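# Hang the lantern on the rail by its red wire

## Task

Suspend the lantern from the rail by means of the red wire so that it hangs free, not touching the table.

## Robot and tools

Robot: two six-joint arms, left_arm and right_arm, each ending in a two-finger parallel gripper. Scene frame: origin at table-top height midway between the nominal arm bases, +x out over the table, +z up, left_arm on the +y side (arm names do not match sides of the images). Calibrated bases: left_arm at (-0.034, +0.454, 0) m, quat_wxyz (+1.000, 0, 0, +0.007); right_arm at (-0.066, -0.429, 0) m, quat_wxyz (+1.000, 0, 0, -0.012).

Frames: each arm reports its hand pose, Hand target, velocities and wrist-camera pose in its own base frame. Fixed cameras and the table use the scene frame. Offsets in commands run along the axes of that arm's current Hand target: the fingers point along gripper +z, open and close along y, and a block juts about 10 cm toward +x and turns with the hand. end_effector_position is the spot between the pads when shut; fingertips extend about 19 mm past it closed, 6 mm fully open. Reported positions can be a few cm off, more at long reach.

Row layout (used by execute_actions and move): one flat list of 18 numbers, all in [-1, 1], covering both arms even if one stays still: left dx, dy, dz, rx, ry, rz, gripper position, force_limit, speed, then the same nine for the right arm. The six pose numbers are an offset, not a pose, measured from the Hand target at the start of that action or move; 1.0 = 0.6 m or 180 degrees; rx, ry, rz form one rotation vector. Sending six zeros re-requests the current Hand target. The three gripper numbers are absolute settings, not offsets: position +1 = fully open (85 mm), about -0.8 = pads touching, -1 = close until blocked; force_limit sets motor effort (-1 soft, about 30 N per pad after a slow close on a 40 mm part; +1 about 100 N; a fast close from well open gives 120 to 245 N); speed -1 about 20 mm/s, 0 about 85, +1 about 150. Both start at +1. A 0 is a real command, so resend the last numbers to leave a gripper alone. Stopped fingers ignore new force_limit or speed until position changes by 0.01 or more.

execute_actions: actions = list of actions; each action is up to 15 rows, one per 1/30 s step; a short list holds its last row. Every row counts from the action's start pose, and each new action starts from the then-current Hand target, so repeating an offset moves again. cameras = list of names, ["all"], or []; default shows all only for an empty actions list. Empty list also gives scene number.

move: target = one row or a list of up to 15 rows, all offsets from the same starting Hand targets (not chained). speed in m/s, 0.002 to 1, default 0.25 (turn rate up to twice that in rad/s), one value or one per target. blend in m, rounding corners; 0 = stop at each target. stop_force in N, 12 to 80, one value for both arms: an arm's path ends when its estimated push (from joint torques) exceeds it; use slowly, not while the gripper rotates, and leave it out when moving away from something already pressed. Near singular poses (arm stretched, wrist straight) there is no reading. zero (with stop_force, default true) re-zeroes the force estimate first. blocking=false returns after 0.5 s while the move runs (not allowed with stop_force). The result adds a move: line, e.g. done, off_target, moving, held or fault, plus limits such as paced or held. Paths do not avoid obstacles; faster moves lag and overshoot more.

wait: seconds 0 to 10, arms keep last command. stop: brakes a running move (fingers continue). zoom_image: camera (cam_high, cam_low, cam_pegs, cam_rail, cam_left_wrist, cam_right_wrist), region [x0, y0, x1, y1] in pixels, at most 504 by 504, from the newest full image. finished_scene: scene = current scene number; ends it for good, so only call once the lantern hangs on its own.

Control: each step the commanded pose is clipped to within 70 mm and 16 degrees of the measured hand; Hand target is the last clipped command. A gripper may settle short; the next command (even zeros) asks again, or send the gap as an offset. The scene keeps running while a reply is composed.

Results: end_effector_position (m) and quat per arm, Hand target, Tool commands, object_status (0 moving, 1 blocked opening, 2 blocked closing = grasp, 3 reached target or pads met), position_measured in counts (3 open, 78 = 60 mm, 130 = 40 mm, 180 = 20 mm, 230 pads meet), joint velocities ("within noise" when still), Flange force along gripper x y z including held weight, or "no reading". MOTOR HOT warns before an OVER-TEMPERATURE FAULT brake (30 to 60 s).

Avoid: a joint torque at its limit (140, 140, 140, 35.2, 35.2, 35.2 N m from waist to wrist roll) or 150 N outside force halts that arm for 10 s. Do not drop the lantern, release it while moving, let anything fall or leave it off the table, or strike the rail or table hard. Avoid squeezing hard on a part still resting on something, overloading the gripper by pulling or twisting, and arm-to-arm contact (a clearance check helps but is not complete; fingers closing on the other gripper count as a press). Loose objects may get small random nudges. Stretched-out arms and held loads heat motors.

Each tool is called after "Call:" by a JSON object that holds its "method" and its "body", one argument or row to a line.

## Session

Scene 1 is done. Starting scene 2.

Call:
{"method": "execute_actions", "body": {
  "actions": []
}}

Scene clock: 0.00 s.
left_arm: end_effector_position=(+0.3079, +0.1606, +0.2329) position_measured=3 object_status=3 end_effector_quat_wxyz=(-0.538, +0.678, +0.288, +0.409) | right_arm: end_effector_position=(+0.6134, -0.2616, +0.3482) position_measured=3 object_status=3 end_effector_quat_wxyz=(+0.556, +0.532, -0.429, +0.473)
Joint positions: left_arm=[-0.46 -0.071 -0.624 -1.386 -1.704 -1.516] | right_arm=[0.08 0.538 -0.241 1.579 -1.656 0.982]
Joint velocities: within noise
Flange force (N): no reading
Hand target: left_arm +0.3079, +0.1606, +0.2329; -0.538, +0.678, +0.288, +0.409 | right_arm +0.6134, -0.2616, +0.3482; +0.556, +0.532, -0.429, +0.473
Tool commands: left_gripper/position=+1.0 left_gripper/force_limit=+1.0 left_gripper/speed=+1.0 right_gripper/position=+1.0 right_gripper/force_limit=+1.0 right_gripper/speed=+1.0
camera_calibration:
cam_left_wrist: T_world_to_cam=[[0.834994, -0.269453, -0.47977, -0.0961855], [-0.543428, -0.266854, -0.795911, 0.417868], [0.0864322, 0.925302, -0.369251, 0.0428], [0, 0, 0, 1]] pos_world=[0.303696, 0.0459896, 0.302243]
cam_right_wrist: T_world_to_cam=[[-0.979563, -0.00801871, 0.200979, 0.532048], [-0.194786, 0.286952, -0.937932, 0.534495], [-0.0501501, -0.957911, -0.282649, 0.00550134], [0, 0, 0, 1]] pos_world=[0.625563, -0.143838, 0.395945]

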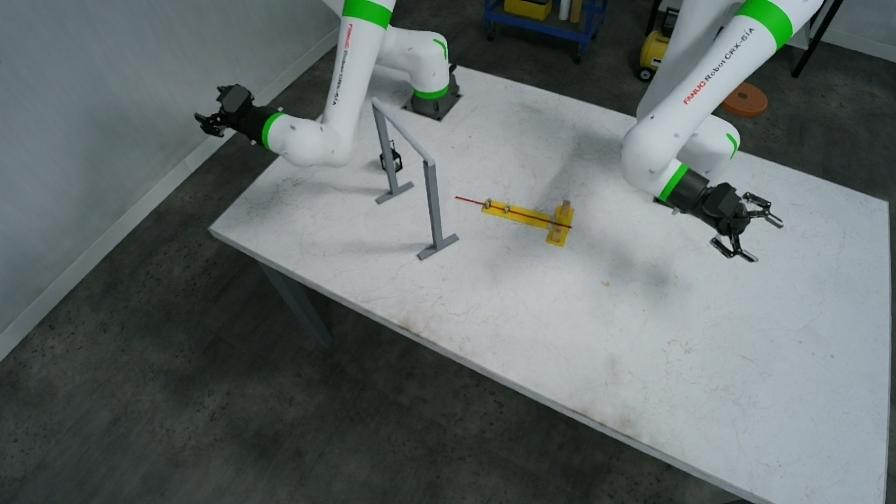

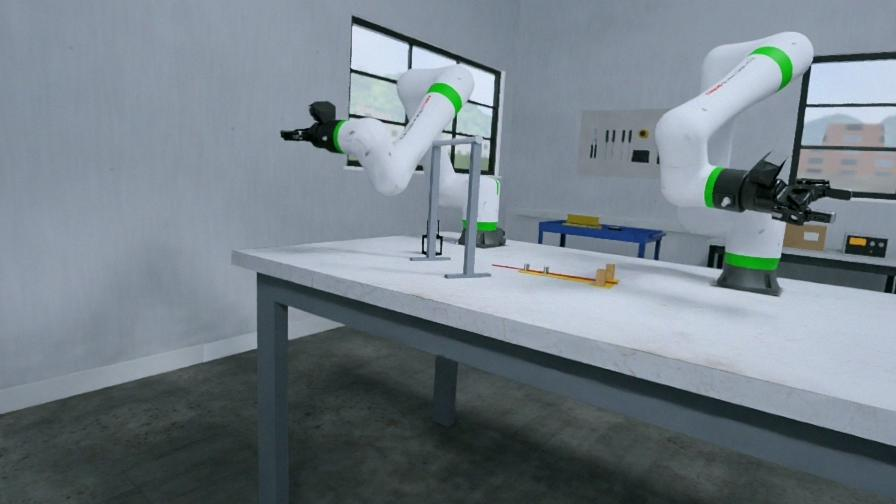

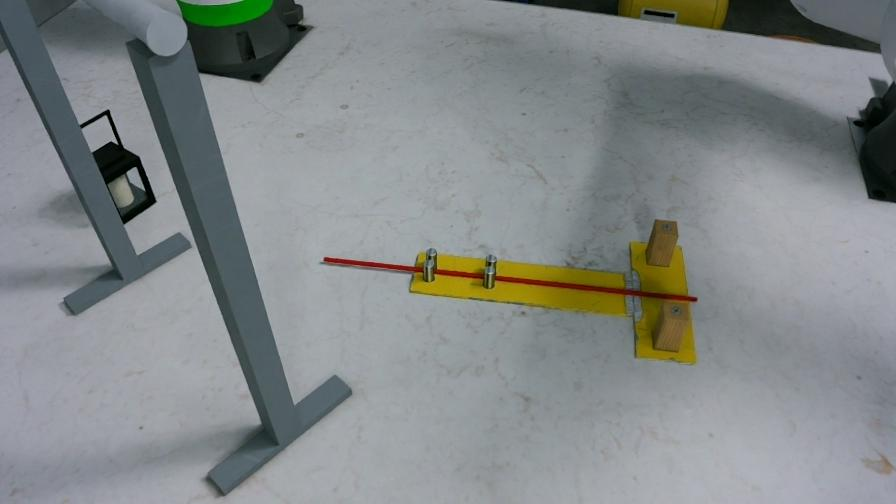

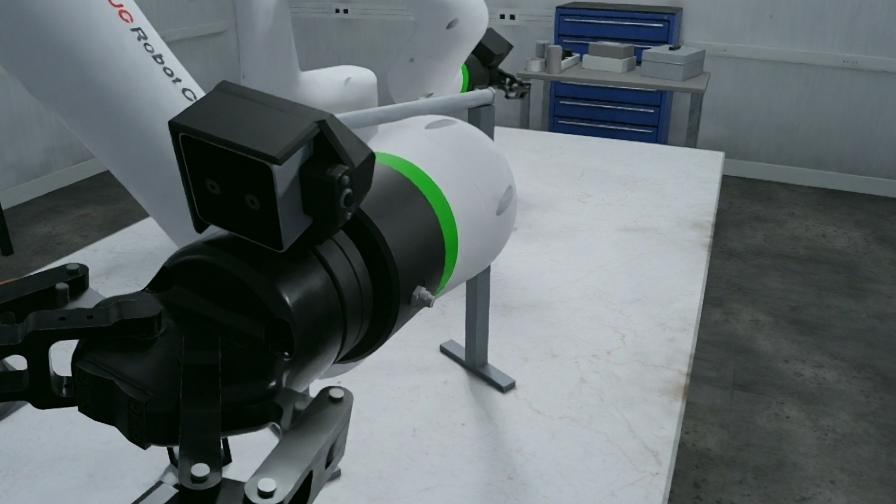

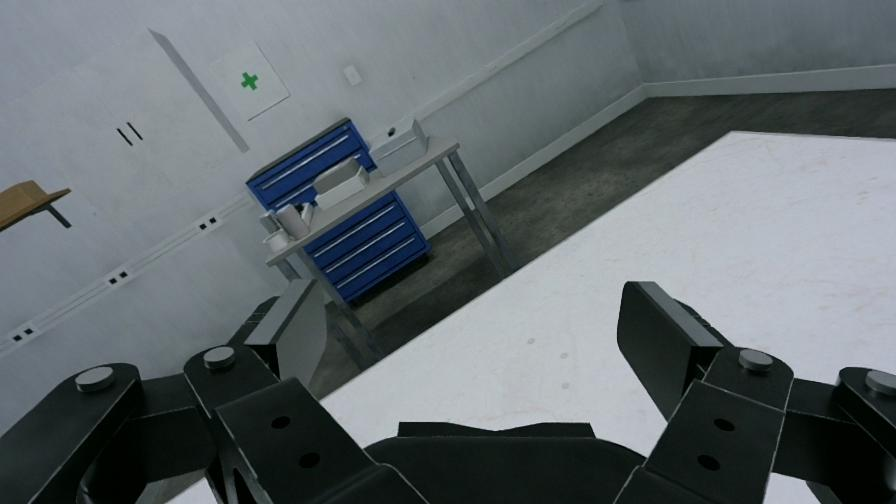

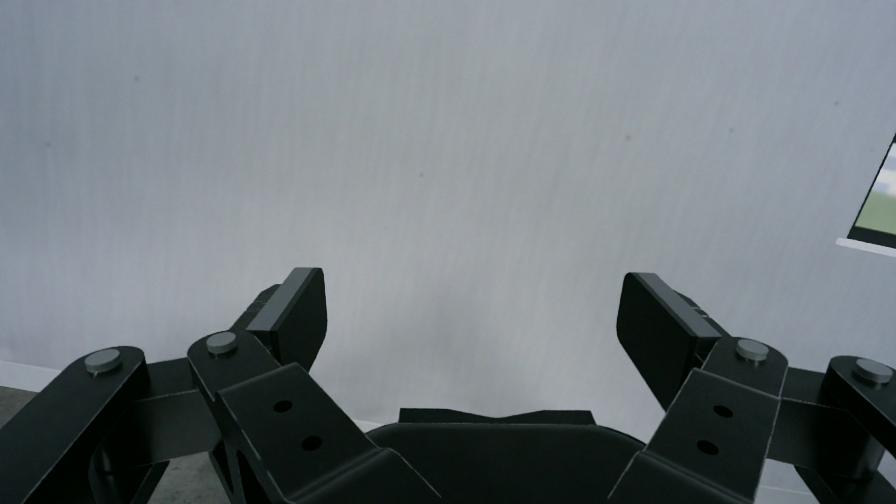

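Call:
{"method": "move", "body": {
  "target": [0.1115,0.0547,-0.8765,-0.0885,-0.4718,-0.1714,1,1,1,0,0,0,0,0,0,1,1,1],
  "cameras": ["cam_left_wrist","cam_pegs","cam_high"]
}}

Scene clock: 26.00 s.
left_arm: end_effector_position=(+0.2395, -0.3590, +0.3195) position_measured=3 object_status=3 end_effector_quat_wxyz=(+0.000, +0.742, +0.671, +0.000) | right_arm: end_effector_position=(+0.6134, -0.2616, +0.3482) position_measured=3 object_status=3 end_effector_quat_wxyz=(+0.556, +0.532, -0.429, +0.473)
Joint positions: left_arm=[-0.677 -0.041 0.046 -0.001 -1.658 -0.994] | right_arm=[0.08 0.538 -0.241 1.579 -1.656 0.982]
Flange force (N): left_arm=[1.0 1.2 0.5] | right_arm=[3.1 0.3 5.0]
Hand target: left_arm +0.2395, -0.3590, +0.3195; +0.000, +0.742, +0.671, +0.000 | right_arm +0.6134, -0.2616, +0.3482; +0.556, +0.532, -0.429, +0.473
Off the commanded pose: left_arm 0.000 m, 0 deg | right_arm 0.000 m, 0 deg.
move: done
camera_calibration:
cam_left_wrist: T_world_to_cam=[[0.996228, -0.0855301, 0.0146109, -0.26808], [-0.0856629, -0.942681, 0.322513, -0.398743], [-0.0138111, -0.322548, -0.946452, 0.321872], [0, 0, 0, 1]] pos_world=[0.237357, -0.294997, 0.437153]
Images, in order (width x height): cam_high 896x504, cam_pegs 896x504, cam_left_wrist 896x504.

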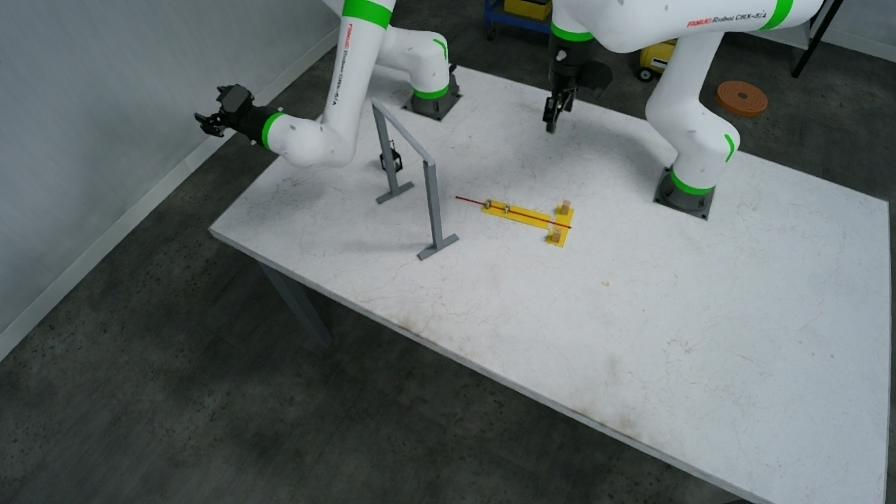

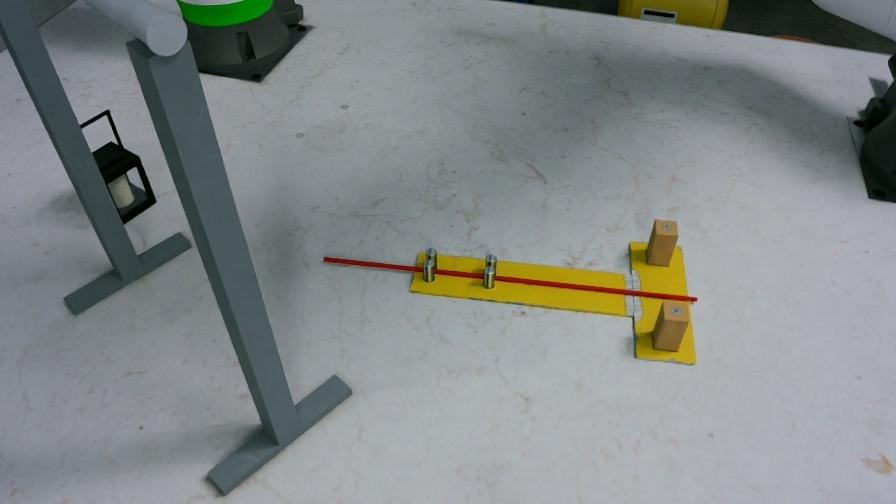

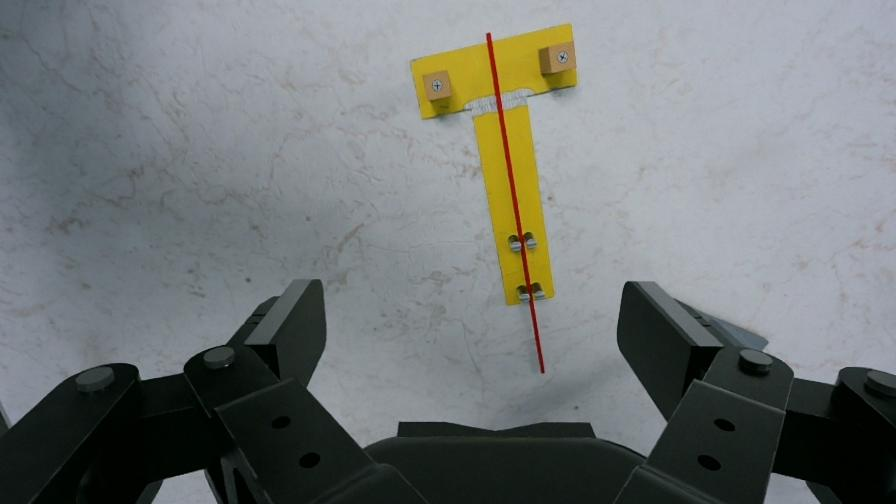

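Call:
{"method": "move", "body": {
  "target": [0.1398,0.1438,0.3667,0,0,-0.0711,0,0.3,-1,0,0,0,0,0,0,1,1,1],
  "cameras": ["cam_left_wrist"]
}}

Scene clock: 36.50 s.
left_arm: end_effector_position=(+0.3338, -0.2841, +0.0996) position_measured=129 object_status=0 end_effector_quat_wxyz=(+0.000, +0.662, +0.749, +0.000) | right_arm: end_effector_position=(+0.6134, -0.2616, +0.3482) position_measured=3 object_status=3 end_effector_quat_wxyz=(+0.556, +0.532, -0.429, +0.473)
Joint positions: left_arm=[-0.404 0.071 -0.366 -0.001 -1.134 -1.043] | right_arm=[0.08 0.538 -0.241 1.579 -1.656 0.982]
Flange force (N): left_arm=[0.7 1.1 0.7] | right_arm=[3.0 -1.1 5.1]
Hand target: left_arm +0.3338, -0.2841, +0.0996; +0.000, +0.662, +0.749, +0.000 | right_arm +0.6134, -0.2616, +0.3482; +0.556, +0.532, -0.429, +0.473
Off the commanded pose: left_arm 0.000 m, 0 deg | right_arm 0.000 m, 0 deg.
move: done
camera_calibration:
cam_left_wrist: T_world_to_cam=[[0.990421, 0.137285, 0.0147853, -0.287222], [0.12523, -0.938199, 0.322646, -0.318192], [0.0581661, -0.317704, -0.946404, 0.116592], [0, 0, 0, 1]] pos_world=[0.317536, -0.222054, 0.217253]
Images, in order (width x height): cam_left_wrist 896x504.

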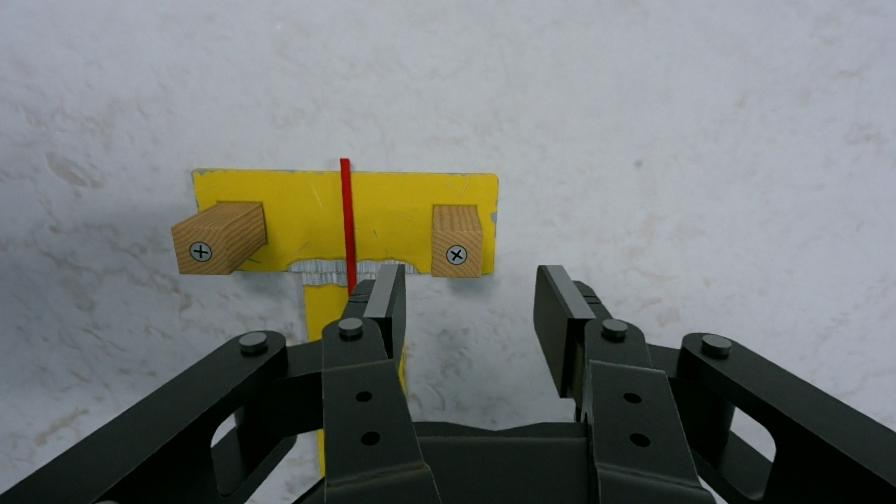

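Call:
{"method": "move", "body": {
  "target": [
    [-0.0035,-0.0055,0,0,0,0,0,0.3,-1,0,0,0,0,0,0,1,1,1],
    [-0.0035,-0.0055,0.099,0,0,0,0,0.3,-1,0,0,0,0,0,0,1,1,1]
  ],
  "speed": 0.12
}}

Call:
{"method": "move", "body": {
  "target": [0,0,0,0,0,0,-1,0.3,-1,0,0,0,0,0,0,1,1,1],
  "cameras": ["cam_left_wrist"]
}}

Scene clock: 41.03 s.
left_arm: end_effector_position=(+0.3308, -0.2865, +0.0402) position_measured=129 object_status=3 end_effector_quat_wxyz=(+0.000, +0.662, +0.749, +0.000) | right_arm: end_effector_position=(+0.6134, -0.2616, +0.3482) position_measured=3 object_status=3 end_effector_quat_wxyz=(+0.556, +0.532, -0.429, +0.473)
Joint positions: left_arm=[-0.413 0.146 -0.44 -0.001 -0.984 -1.035] | right_arm=[0.08 0.538 -0.241 1.579 -1.656 0.982]
Flange force (N): left_arm=[0.8 1.2 0.7] | right_arm=[3.5 -0.6 5.0]
Hand target: left_arm +0.3308, -0.2865, +0.0402; +0.000, +0.662, +0.749, +0.000 | right_arm +0.6134, -0.2616, +0.3482; +0.556, +0.532, -0.429, +0.473
Off the commanded pose: left_arm 0.000 m, 0 deg | right_arm 0.000 m, 0 deg.
move: done

Scene clock: 42.50 s.
left_arm: end_effector_position=(+0.3308, -0.2865, +0.0402) position_measured=182 object_status=0 end_effector_quat_wxyz=(+0.000, +0.662, +0.749, +0.000) | right_arm: end_effector_position=(+0.6134, -0.2616, +0.3482) position_measured=3 object_status=3 end_effector_quat_wxyz=(+0.556, +0.532, -0.429, +0.473)
Joint positions: left_arm=[-0.413 0.146 -0.44 -0.001 -0.984 -1.035] | right_arm=[0.08 0.538 -0.241 1.579 -1.656 0.982]
Flange force (N): left_arm=[8.3 -1.0 -20.8] | right_arm=[3.1 -0.2 5.3]
Hand target: left_arm +0.3308, -0.2865, +0.0402; +0.000, +0.662, +0.749, +0.000 | right_arm +0.6134, -0.2616, +0.3482; +0.556, +0.532, -0.429, +0.473
Off the commanded pose: left_arm 0.000 m, 0 deg | right_arm 0.000 m, 0 deg.
move: done
camera_calibration:
cam_left_wrist: T_world_to_cam=[[0.990415, 0.137344, 0.0146583, -0.282993], [0.125327, -0.93819, 0.322635, -0.300991], [0.0580643, -0.317705, -0.94641, 0.0596937], [0, 0, 0, 1]] pos_world=[0.314536, -0.224554, 0.157753]
Images, in order (width x height): cam_left_wrist 896x504.

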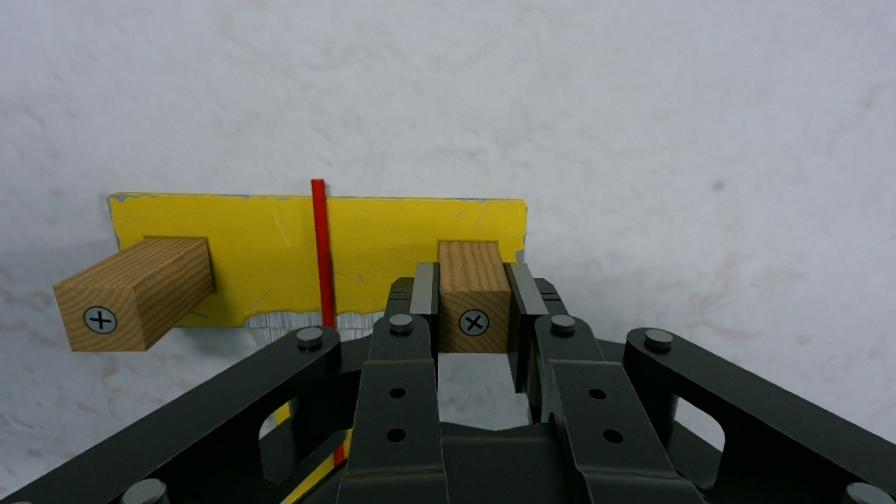

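Call:
{"method": "move", "body": {
  "target": [0.1562,-0.0878,-0.002,0,0,0.07,-1,0.3,-1,0,0,0,0,0,0,1,1,1],
  "speed": 0.07,
  "cameras": ["cam_left_wrist"]
}}

Call:
{"method": "move", "body": {
  "target": [
    [0,0,0,0,0,0,-1,0.3,-1,0.2923,0.3275,-0.1703,-0.0999,-0.5213,0.1828,1,1,1],
    [0,0,0,0,0,0,-1,0.3,-1,0.1987,0.5827,-0.7648,-0.0999,-0.5213,0.1828,1,1,1]
  ],
  "blend": [0.05,0],
  "cameras": ["cam_rail","cam_high"]
}}

Scene clock: 60.43 s.
left_arm: end_effector_position=(+0.2671, -0.2000, +0.0414) position_measured=182 object_status=2 end_effector_quat_wxyz=(+0.000, +0.741, +0.672, +0.000) | right_arm: end_effector_position=(+0.6134, -0.2616, +0.3482) position_measured=3 object_status=3 end_effector_quat_wxyz=(+0.556, +0.532, -0.429, +0.473)
Joint positions: left_arm=[-0.243 -0.124 -0.711 -0.001 -0.984 -1.424] | right_arm=[0.08 0.538 -0.241 1.579 -1.656 0.982]
Flange force (N): left_arm=[3.0 0.4 2.3] | right_arm=[3.1 -0.8 4.9]
Hand target: left_arm +0.2671, -0.2000, +0.0414; +0.000, +0.741, +0.672, +0.000 | right_arm +0.6134, -0.2616, +0.3482; +0.556, +0.532, -0.429, +0.473
Off the commanded pose: left_arm 0.000 m, 0 deg | right_arm 0.000 m, 0 deg.
move: done
camera_calibration:
cam_left_wrist: T_world_to_cam=[[0.996516, -0.0821103, 0.0146445, -0.277316], [-0.0824376, -0.942965, 0.322522, -0.157619], [-0.0126732, -0.322605, -0.946449, 0.11005], [0, 0, 0, 1]] pos_world=[0.26475, -0.135898, 0.159053]
Images, in order (width x height): cam_left_wrist 896x504.

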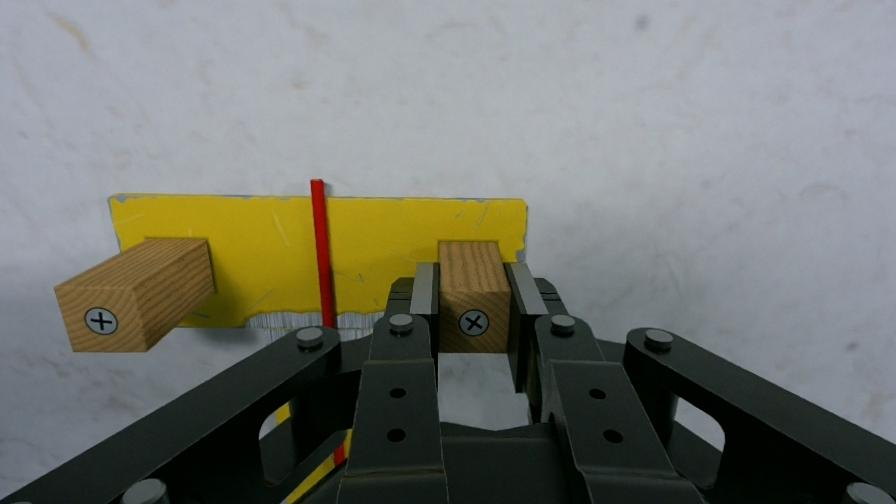

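Scene clock: 66.00 s.
left_arm: end_effector_position=(+0.2671, -0.2000, +0.0414) position_measured=182 object_status=2 end_effector_quat_wxyz=(+0.000, +0.741, +0.672, +0.000) | right_arm: end_effector_position=(+0.2803, +0.1998, +0.5000) position_measured=3 object_status=3 end_effector_quat_wxyz=(+0.000, -0.493, +0.870, +0.000)
Joint positions: left_arm=[-0.243 -0.124 -0.711 -0.001 -0.984 -1.424] | right_arm=[1.006 -0.123 0.416 0 -2.11 0.024]
Flange force (N): left_arm=[2.0 0.5 2.5] | right_arm=[0.7 -9.4 -3.1]
Hand target: left_arm +0.2671, -0.2000, +0.0414; +0.000, +0.741, +0.672, +0.000 | right_arm +0.2803, +0.1999, +0.5000; +0.000, -0.493, +0.870, +0.000
Off the commanded pose: left_arm 0.000 m, 0 deg | right_arm 0.000 m, 0 deg.
move: done
Images, in order (width x height): cam_high 896x504, cam_rail 896x504.

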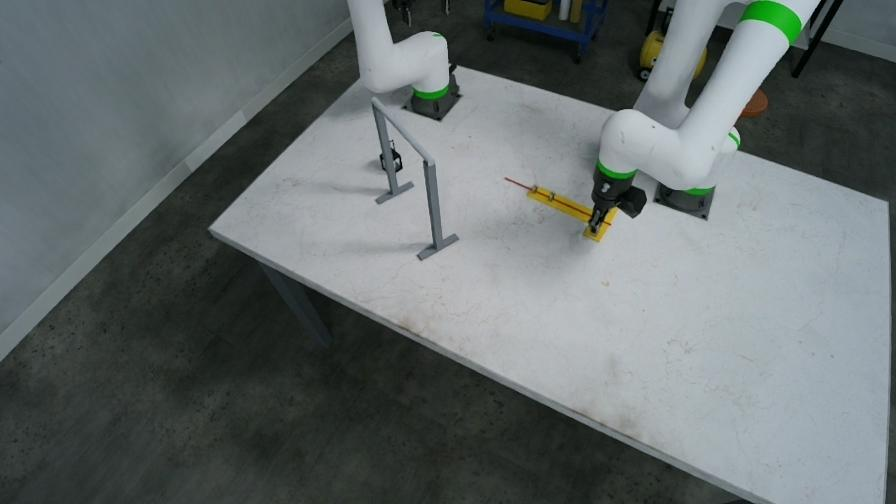

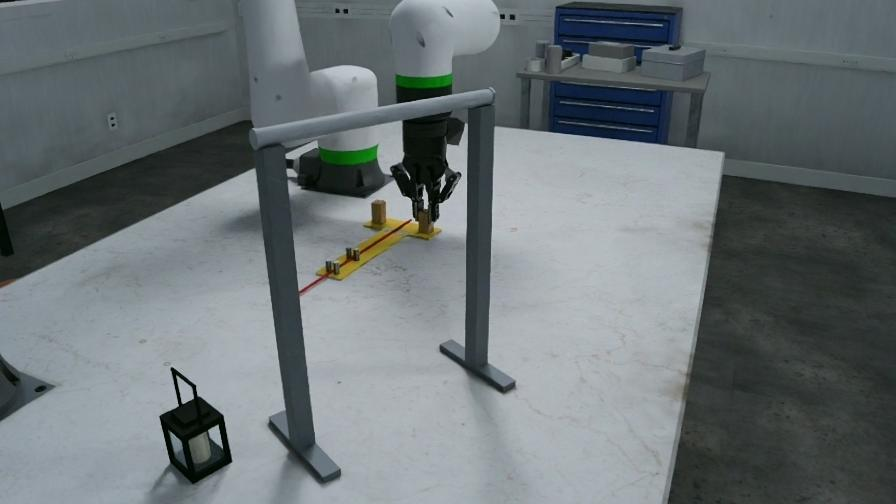

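Call:
{"method": "move", "body": {
  "target": [0,0,0,0,0,0,-1,0.3,-1,-0.1572,0.2697,0.35,0,0,0,1,0,0],
  "cameras": ["cam_right_wrist","cam_pegs"]
}}

Call:
{"method": "zoom_image", "body": {
  "camera": "cam_rail",
  "region": [130, 350, 260, 490]
}}

Scene clock: 72.63 s.
left_arm: end_effector_position=(+0.2671, -0.2000, +0.0414) position_measured=182 object_status=2 end_effector_quat_wxyz=(+0.000, +0.741, +0.672, +0.000) | right_arm: end_effector_position=(+0.1899, +0.3638, +0.2900) position_measured=3 object_status=3 end_effector_quat_wxyz=(+0.000, -0.493, +0.870, +0.000)
Joint positions: left_arm=[-0.243 -0.124 -0.711 -0.001 -0.984 -1.424] | right_arm=[1.412 -0.099 -0.077 0 -1.593 -0.381]
Flange force (N): left_arm=[1.8 0.6 2.7] | right_arm=[-2.8 -7.1 -3.1]
Hand target: left_arm +0.2671, -0.2000, +0.0414; +0.000, +0.741, +0.672, +0.000 | right_arm +0.1899, +0.3638, +0.2899; +0.000, -0.493, +0.870, +0.000
Off the commanded pose: left_arm 0.000 m, 0 deg | right_arm 0.000 m, 0 deg.
move: done
camera_calibration:
cam_right_wrist: T_world_to_cam=[[-0.865308, 0.501224, 0.00408778, -0.0159559], [0.470339, 0.809114, 0.352301, -0.472516], [0.173274, 0.306771, -0.935878, 0.253865], [0, 0, 0, 1]] pos_world=[0.164447, 0.312438, 0.40412]
Images, in order (width x height): cam_pegs 896x504, cam_right_wrist 896x504.

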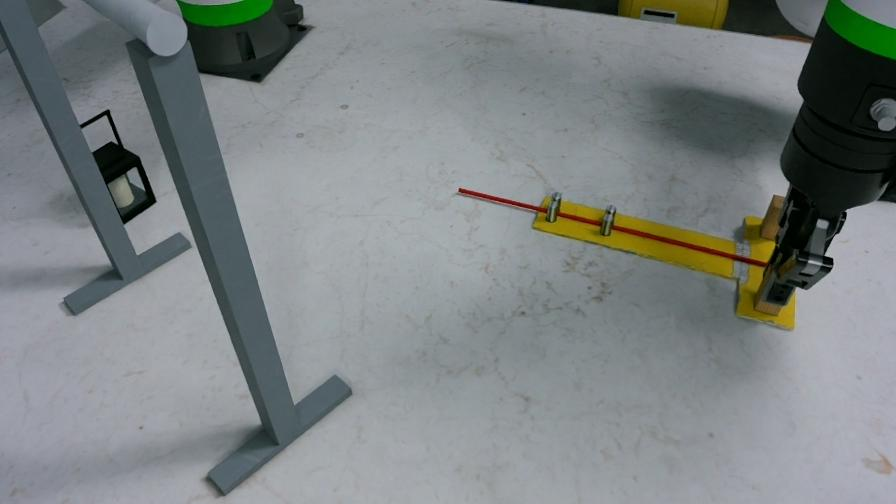

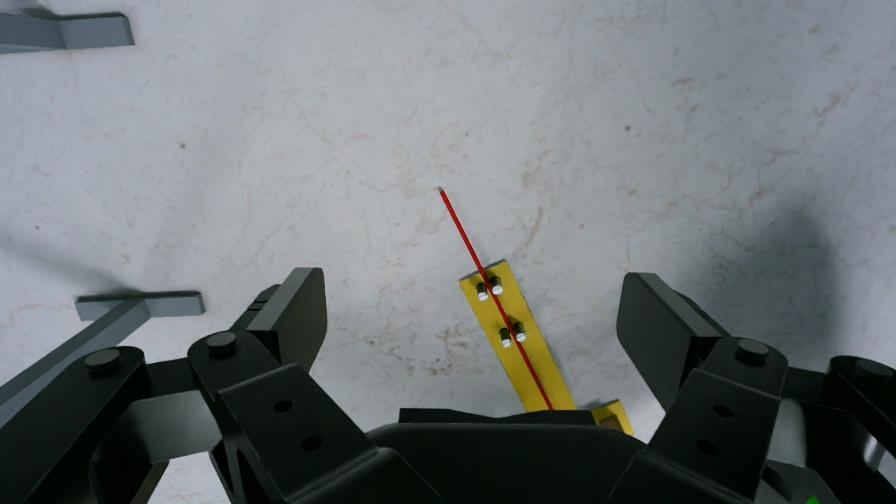

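This scene's latest camera images include none from cam_rail. They are from: cam_pegs, cam_right_wrist. cam_rail's image comes with the result of a call that names it in "cameras".

Call:
{"method": "zoom_image", "body": {
  "camera": "cam_right_wrist",
  "region": [420, 170, 580, 420]
}}

Scaled by 2.016.

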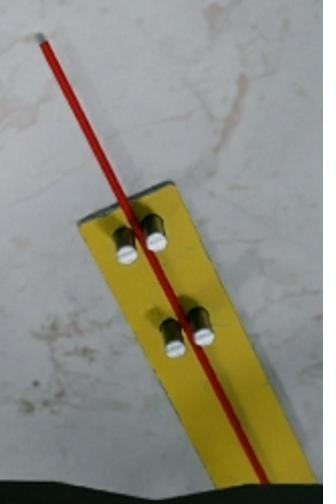

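Call:
{"method": "move", "body": {
  "target": [
    [0,0,0,0,0,0,-1,0.3,-1,-0.1432,-0.036,0.36,0,0,0,-1,0,0],
    [0,0,0,0,0,0,-1,0.3,-1,-0.1432,-0.036,0.449,0,0,0,-1,0,0]
  ],
  "speed": [0.2,0.05],
  "cameras": ["cam_right_wrist","cam_rail"]
}}

Call:
{"method": "zoom_image", "body": {
  "camera": "cam_rail",
  "region": [130, 350, 260, 490]
}}

Scene clock: 87.53 s.
left_arm: end_effector_position=(+0.2671, -0.2000, +0.0414) position_measured=182 object_status=2 end_effector_quat_wxyz=(+0.000, +0.741, +0.672, +0.000) | right_arm: end_effector_position=(+0.2524, +0.4262, +0.0204) position_measured=232 object_status=3 end_effector_quat_wxyz=(-0.001, -0.493, +0.870, +0.000)
Joint positions: left_arm=[-0.243 -0.124 -0.711 -0.001 -0.984 -1.424] | right_arm=[1.301 0.306 -0.294 -0.001 -0.971 -0.27]
Flange force (N): left_arm=[1.6 0.5 2.7] | right_arm=[-1.8 -5.5 -2.9]
Hand target: left_arm +0.2671, -0.2000, +0.0414; +0.000, +0.741, +0.672, +0.000 | right_arm +0.2524, +0.4263, +0.0205; +0.000, -0.493, +0.870, +0.000
Off the commanded pose: left_arm 0.000 m, 0 deg | right_arm 0.000 m, 0 deg.
move: done
camera_calibration:
cam_right_wrist: T_world_to_cam=[[-0.865329, 0.501187, 0.00420257, 0.00786813], [0.470375, 0.809179, 0.352104, -0.457379], [0.173069, 0.306663, -0.935951, -0.0283051], [0, 0, 0, 1]] pos_world=[0.226847, 0.374838, 0.13452]
Images, in order (width x height): cam_rail 896x504, cam_right_wrist 896x504.

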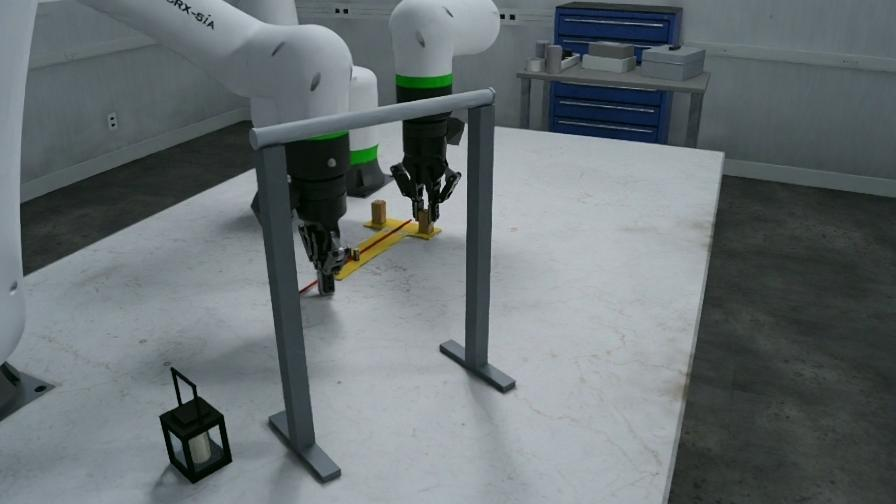

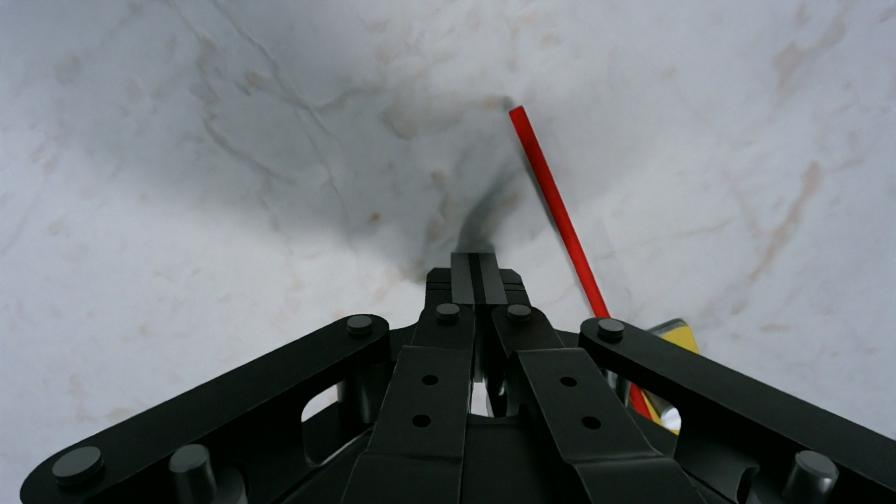

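Scaled by 3.600.

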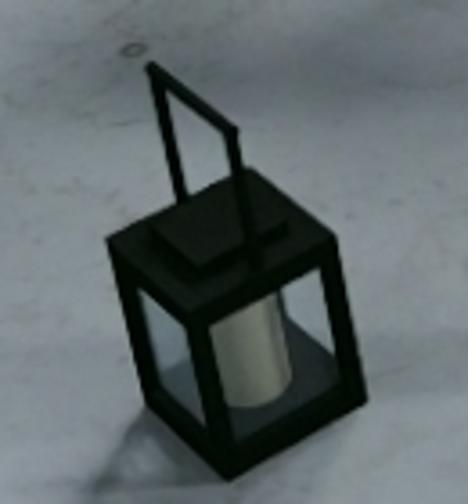

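Call:
{"method": "move", "body": {
  "target": [
    [0,0,0,0,0,0,-1,0.3,-1,0.0198,0.038,0,0,0,0,-1,0,0],
    [0,0,0,0,0,0,-1,0.3,-1,0.0472,0.0913,0,0,0,0,-1,0,0],
    [0,0,0,0,0,0,-1,0.3,-1,0.0483,0.1383,0,0,0,0,-1,0,0],
    [0,0,0,0,0,0,-1,0.3,-1,0.024,0.1848,0,0,0,0,-1,0,0]
  ],
  "speed": 0.03,
  "blend": [0.005,0.005,0.005,0],
  "cameras": ["cam_right_wrist","cam_pegs"]
}}

Scene clock: 95.07 s.
left_arm: end_effector_position=(+0.2671, -0.2000, +0.0414) position_measured=182 object_status=2 end_effector_quat_wxyz=(+0.000, +0.741, +0.672, +0.000) | right_arm: end_effector_position=(+0.1499, +0.4709, +0.0205) position_measured=232 object_status=3 end_effector_quat_wxyz=(+0.000, -0.493, +0.870, +0.000)
Joint positions: left_arm=[-0.243 -0.124 -0.711 -0.001 -0.984 -1.424] | right_arm=[1.528 0.304 -0.298 -0.001 -0.97 -0.497]
Flange force (N): left_arm=[5.6 -1.1 2.0] | right_arm=[-0.9 -7.7 -3.2]
Hand target: left_arm +0.2671, -0.2000, +0.0414; +0.000, +0.741, +0.672, +0.000 | right_arm +0.1499, +0.4709, +0.0205; +0.000, -0.493, +0.870, +0.000
Off the commanded pose: left_arm 0.000 m, 0 deg | right_arm 0.000 m, 0 deg.
move: done
camera_calibration:
cam_right_wrist: T_world_to_cam=[[-0.865323, 0.501198, 0.00416838, -0.103146], [0.470353, 0.809139, 0.352224, -0.445415], [0.173161, 0.306748, -0.935907, -0.0242501], [0, 0, 0, 1]] pos_world=[0.124447, 0.419538, 0.13462]
Images, in order (width x height): cam_pegs 896x504, cam_right_wrist 896x504.

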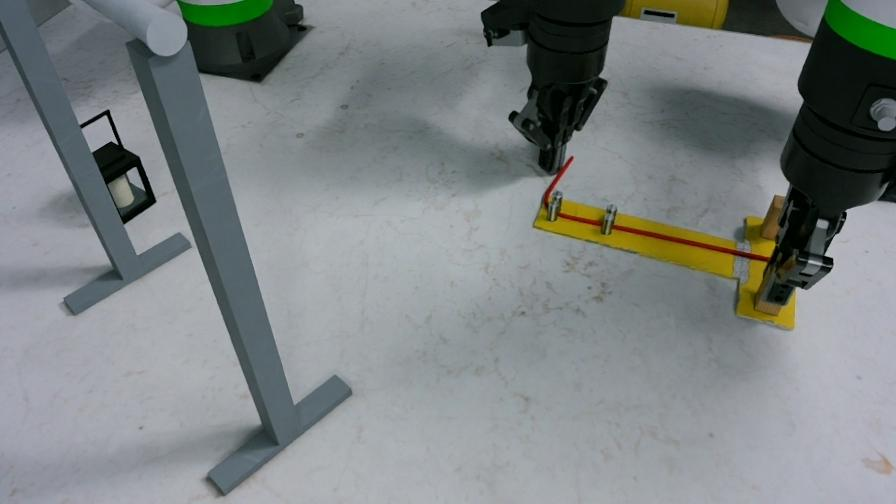

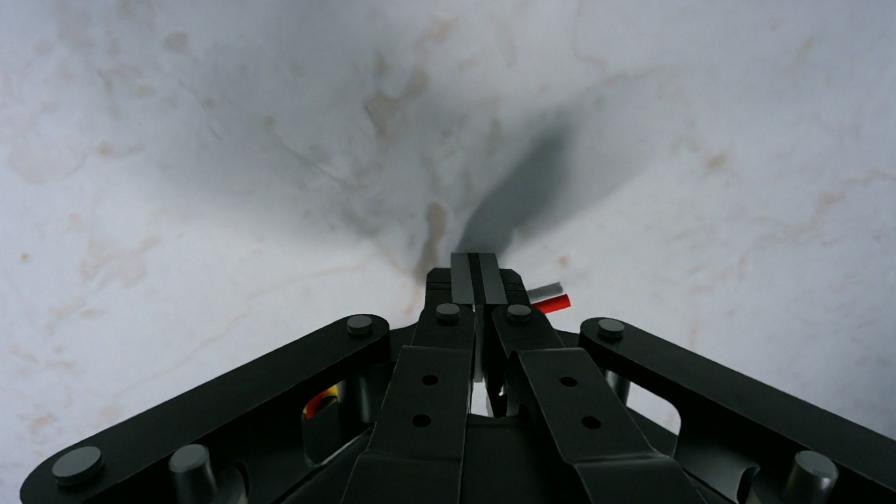

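Call:
{"method": "move", "body": {
  "target": [
    [0,0,0,0,0,0,-1,0.3,-1,-0.026,0.0175,0.0003,0,0,0,-1,0,0],
    [0,0,0,0,0,0,-1,0.3,-1,-0.0487,0.029,0.0003,0,0,0,-1,0,0],
    [0,0,0,0,0,0,-1,0.3,-1,-0.1015,0.0312,0.0003,0,0,0,-1,0,0],
    [0,0,0,0,0,0,-1,0.3,-1,-0.128,0.0209,0.0003,0,0,0,-1,0,0]
  ],
  "speed": 0.03,
  "blend": [0.005,0.005,0.005,0],
  "cameras": ["cam_right_wrist","cam_pegs"]
}}

Scene clock: 101.07 s.
left_arm: end_effector_position=(+0.2671, -0.2000, +0.0414) position_measured=182 object_status=2 end_effector_quat_wxyz=(+0.000, +0.741, +0.672, +0.000) | right_arm: end_effector_position=(+0.1786, +0.5433, +0.0203) position_measured=232 object_status=3 end_effector_quat_wxyz=(+0.000, -0.493, +0.870, +0.000)
Joint positions: left_arm=[-0.243 -0.124 -0.711 -0.001 -0.984 -1.424] | right_arm=[1.482 0.472 -0.059 -0.001 -1.041 -0.451]
Flange force (N): left_arm=[3.6 3.6 2.8] | right_arm=[-0.4 -3.1 -3.3]
Hand target: left_arm +0.2671, -0.2000, +0.0414; +0.000, +0.741, +0.672, +0.000 | right_arm +0.1786, +0.5433, +0.0203; +0.000, -0.493, +0.870, +0.000
Off the commanded pose: left_arm 0.000 m, 0 deg | right_arm 0.000 m, 0 deg.
move: done
camera_calibration:
cam_right_wrist: T_world_to_cam=[[-0.865363, 0.501128, 0.00413768, -0.114502], [0.470278, 0.809183, 0.352224, -0.517354], [0.173161, 0.306748, -0.935907, -0.0515849], [0, 0, 0, 1]] pos_world=[0.153147, 0.491838, 0.13442]
Images, in order (width x height): cam_pegs 896x504, cam_right_wrist 896x504.

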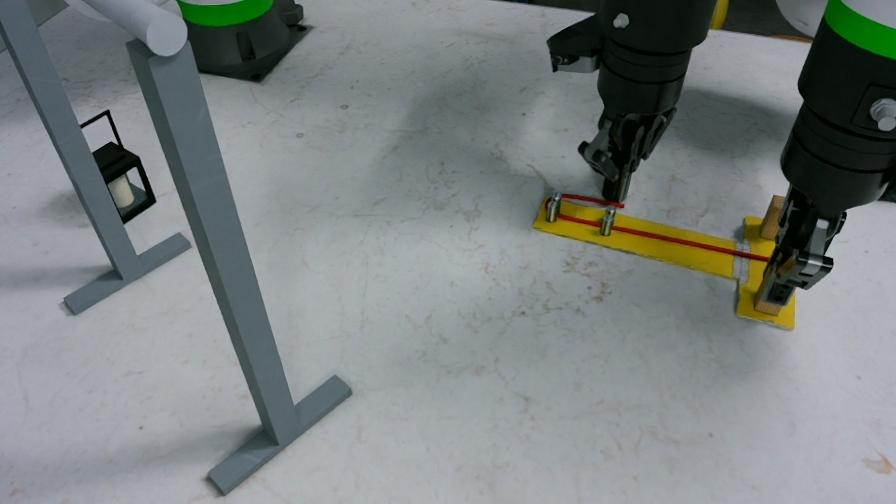

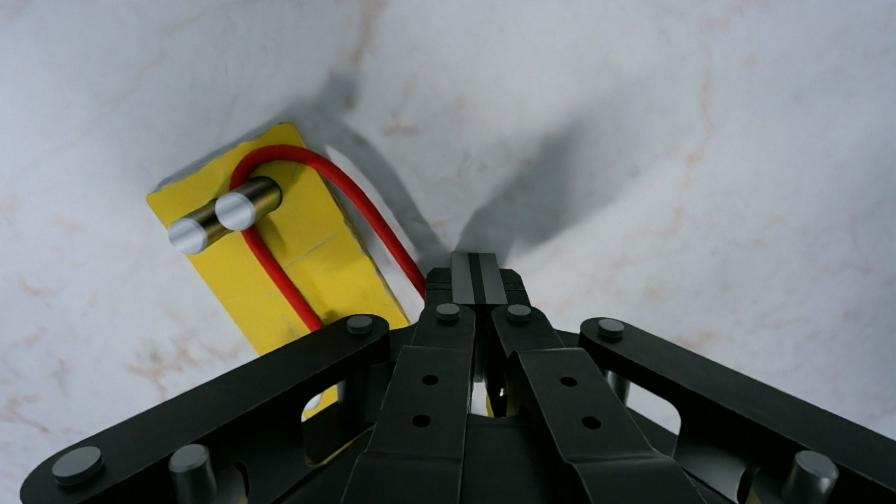

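Call:
{"method": "move", "body": {
  "target": [
    [0,0,0,0,0,0,-1,0.3,-1,0.0231,0.0443,0,0,0,0,-1,0,0],
    [0,0,0,0,0,0,-1,0.3,-1,0.06,0.08,-0.3,0,0,0,-1,0,0]
  ],
  "speed": [0.04,0.15],
  "blend": [0.005,0]
}}

Call:
{"method": "move", "body": {
  "target": [0,0,0,0,0,0,-1,0.3,-1,-0.2085,-0.0888,0.167,0,0,-0.169,0,0,0],
  "cameras": ["cam_right_wrist","cam_pegs"]
}}

Scene clock: 107.93 s.
left_arm: end_effector_position=(+0.2671, -0.2000, +0.0414) position_measured=182 object_status=2 end_effector_quat_wxyz=(+0.000, +0.741, +0.672, +0.000) | right_arm: end_effector_position=(+0.1192, +0.5372, +0.2005) position_measured=232 object_status=3 end_effector_quat_wxyz=(+0.000, -0.493, +0.870, +0.000)
Joint positions: left_arm=[-0.243 -0.124 -0.711 -0.001 -0.984 -1.424] | right_arm=[1.591 0.272 0.115 -0.001 -1.415 -0.56]
Flange force (N): left_arm=[2.1 1.2 2.7] | right_arm=[-4.0 -4.5 -3.1]
Hand target: left_arm +0.2671, -0.2000, +0.0414; +0.000, +0.741, +0.672, +0.000 | right_arm +0.1191, +0.5372, +0.2003; +0.000, -0.493, +0.870, +0.000
Off the commanded pose: left_arm 0.000 m, 0 deg | right_arm 0.000 m, 0 deg.
move: done

Scene clock: 109.43 s.
left_arm: end_effector_position=(+0.2671, -0.2000, +0.0414) position_measured=182 object_status=2 end_effector_quat_wxyz=(+0.000, +0.741, +0.672, +0.000) | right_arm: end_effector_position=(+0.2081, +0.6012, +0.1190) position_measured=129 object_status=3 end_effector_quat_wxyz=(+0.001, -0.667, +0.745, +0.000)
Joint positions: left_arm=[-0.243 -0.124 -0.711 -0.001 -0.984 -1.424] | right_arm=[1.444 0.527 0.272 0.002 -1.315 0.015]
Flange force (N): left_arm=[1.3 0.9 2.9] | right_arm=[-0.7 -4.7 -3.0]
Hand target: left_arm +0.2671, -0.2000, +0.0414; +0.000, +0.741, +0.672, +0.000 | right_arm +0.2081, +0.6012, +0.1190; +0.001, -0.667, +0.745, +0.000 (not the last commanded pose)
Off the commanded pose: left_arm 0.000 m, 0 deg | right_arm 0.032 m, 6 deg.
move: held (right_arm; a check stopped the path); limits=held
pose unreachable (right arm): on one or more control steps of this call, first in action 0 (counted from 0), this arm could not follow its commanded pose, so it was not sent that pose on those steps. It may still have moved: this result reports where it is.
cause: moving toward the commanded pose would bring a part of the arm too close to another arm (a part of this arm just beyond joint 5 (wrist pitch) and a part of the left arm just beyond its joint 5 (wrist pitch), at the place that arm is still heading or pushing toward).
camera_calibration:
cam_right_wrist: T_world_to_cam=[[-0.995374, 0.096052, 0.00196437, 0.152447], [0.090531, 0.930925, 0.353813, -0.607164], [0.0321558, 0.352354, -0.935314, 0.0197714], [0, 0, 0, 1]] pos_world=[0.206074, 0.543615, 0.233016]
Images, in order (width x height): cam_pegs 896x504, cam_right_wrist 896x504.

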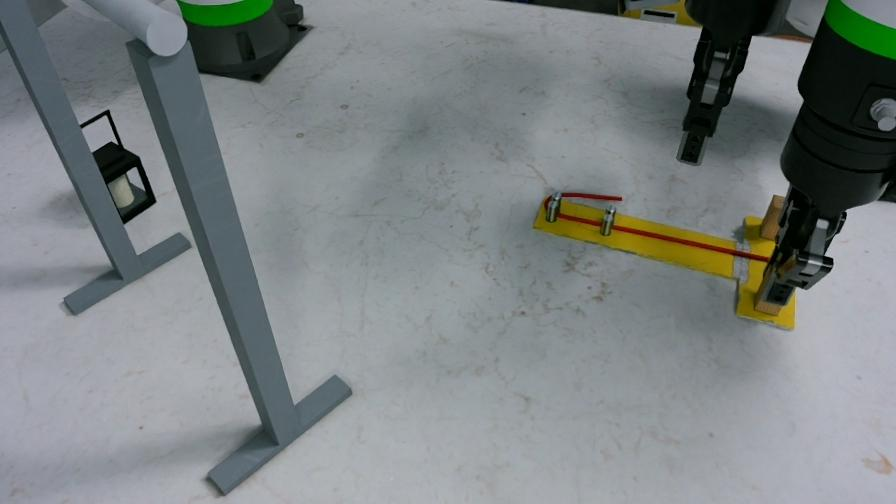

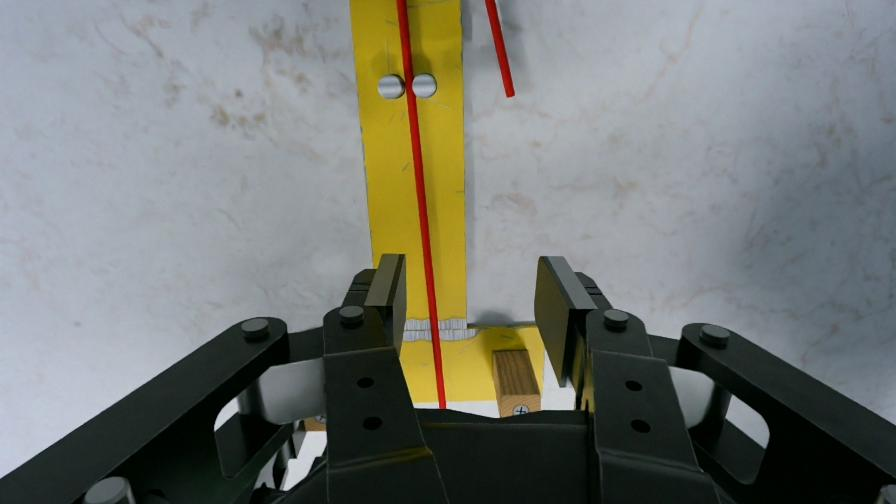

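Call:
{"method": "move", "body": {
  "target": [
    [0,0,0,0,0,0,0,0.3,-1,0,0,0,0,0,0,0,0,0],
    [0,0,-0.12,0,0,0,0,0.3,-1,0,0,0,0,0,0,0,0,0],
    [0.2486,-0.0245,-0.3,0,0,0,0,0.3,-1,0,0,0,0,0,0,0,0,0]
  ],
  "speed": 0.15,
  "cameras": ["cam_right_wrist","cam_left_wrist"]
}}

Scene clock: 144.20 s.
left_arm: end_effector_position=(+0.2669, -0.0502, +0.2215) position_measured=128 object_status=3 end_effector_quat_wxyz=(+0.000, +0.741, +0.672, +0.000) | right_arm: end_effector_position=(+0.2081, +0.6012, +0.1190) position_measured=129 object_status=3 end_effector_quat_wxyz=(+0.001, -0.667, +0.745, +0.000)
Joint positions: left_arm=[0.313 -0.486 -0.518 0 -1.539 -1.981] | right_arm=[1.444 0.527 0.272 0.002 -1.315 0.015]
Flange force (N): left_arm=[3.5 -2.5 0.4] | right_arm=[-0.9 -4.7 -3.0]
Hand target: left_arm +0.2668, -0.0502, +0.2215; +0.000, +0.741, +0.672, +0.000 | right_arm +0.2081, +0.6012, +0.1190; +0.001, -0.667, +0.745, +0.000
Off the commanded pose: left_arm 0.000 m, 0 deg | right_arm 0.000 m, 0 deg.
move: done
camera_calibration:
cam_left_wrist: T_world_to_cam=[[0.996516, -0.0821103, 0.0146445, -0.267362], [-0.0824376, -0.942965, 0.322522, -0.0745685], [-0.0126732, -0.322605, -0.946449, 0.328795], [0, 0, 0, 1]] pos_world=[0.26445, 0.0138024, 0.339153]
cam_right_wrist: T_world_to_cam=[[-0.995384, 0.0959559, 0.00193811, 0.152498], [0.0904277, 0.930889, 0.353933, -0.607245], [0.0321578, 0.352475, -0.935269, 0.0196599], [0, 0, 0, 1]] pos_world=[0.206073, 0.543715, 0.233016]
Images, in order (width x height): cam_left_wrist 896x504, cam_right_wrist 896x504.

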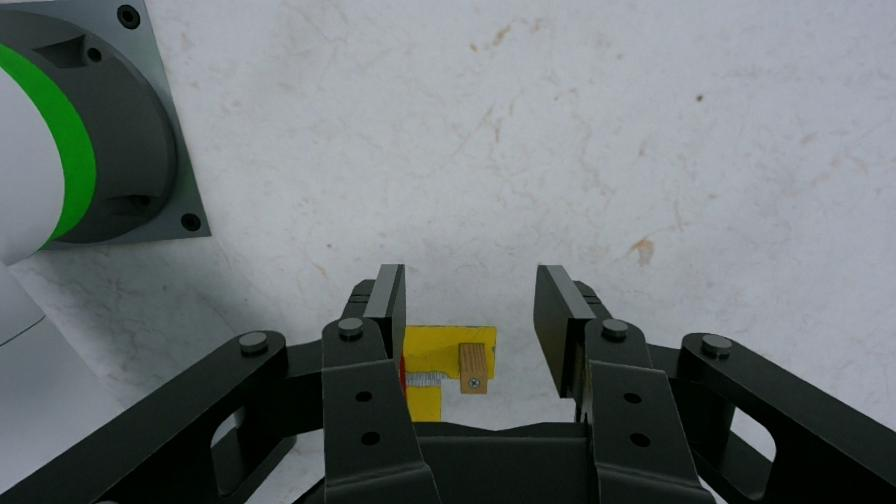

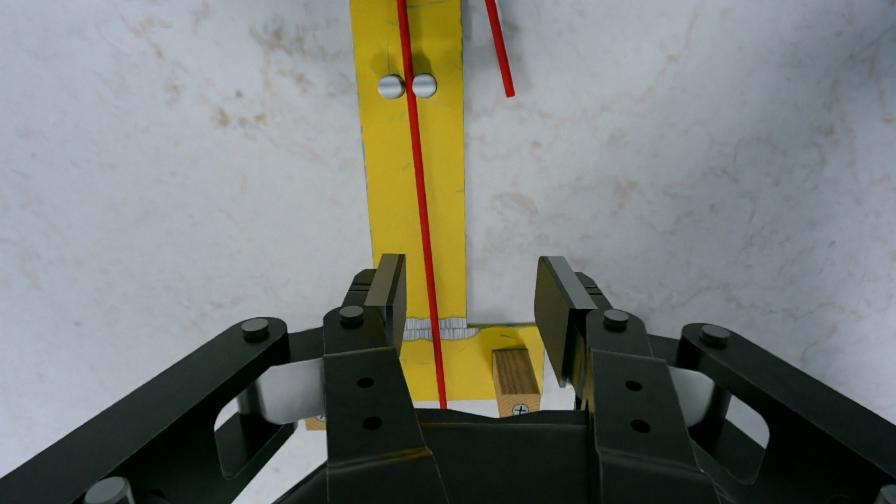

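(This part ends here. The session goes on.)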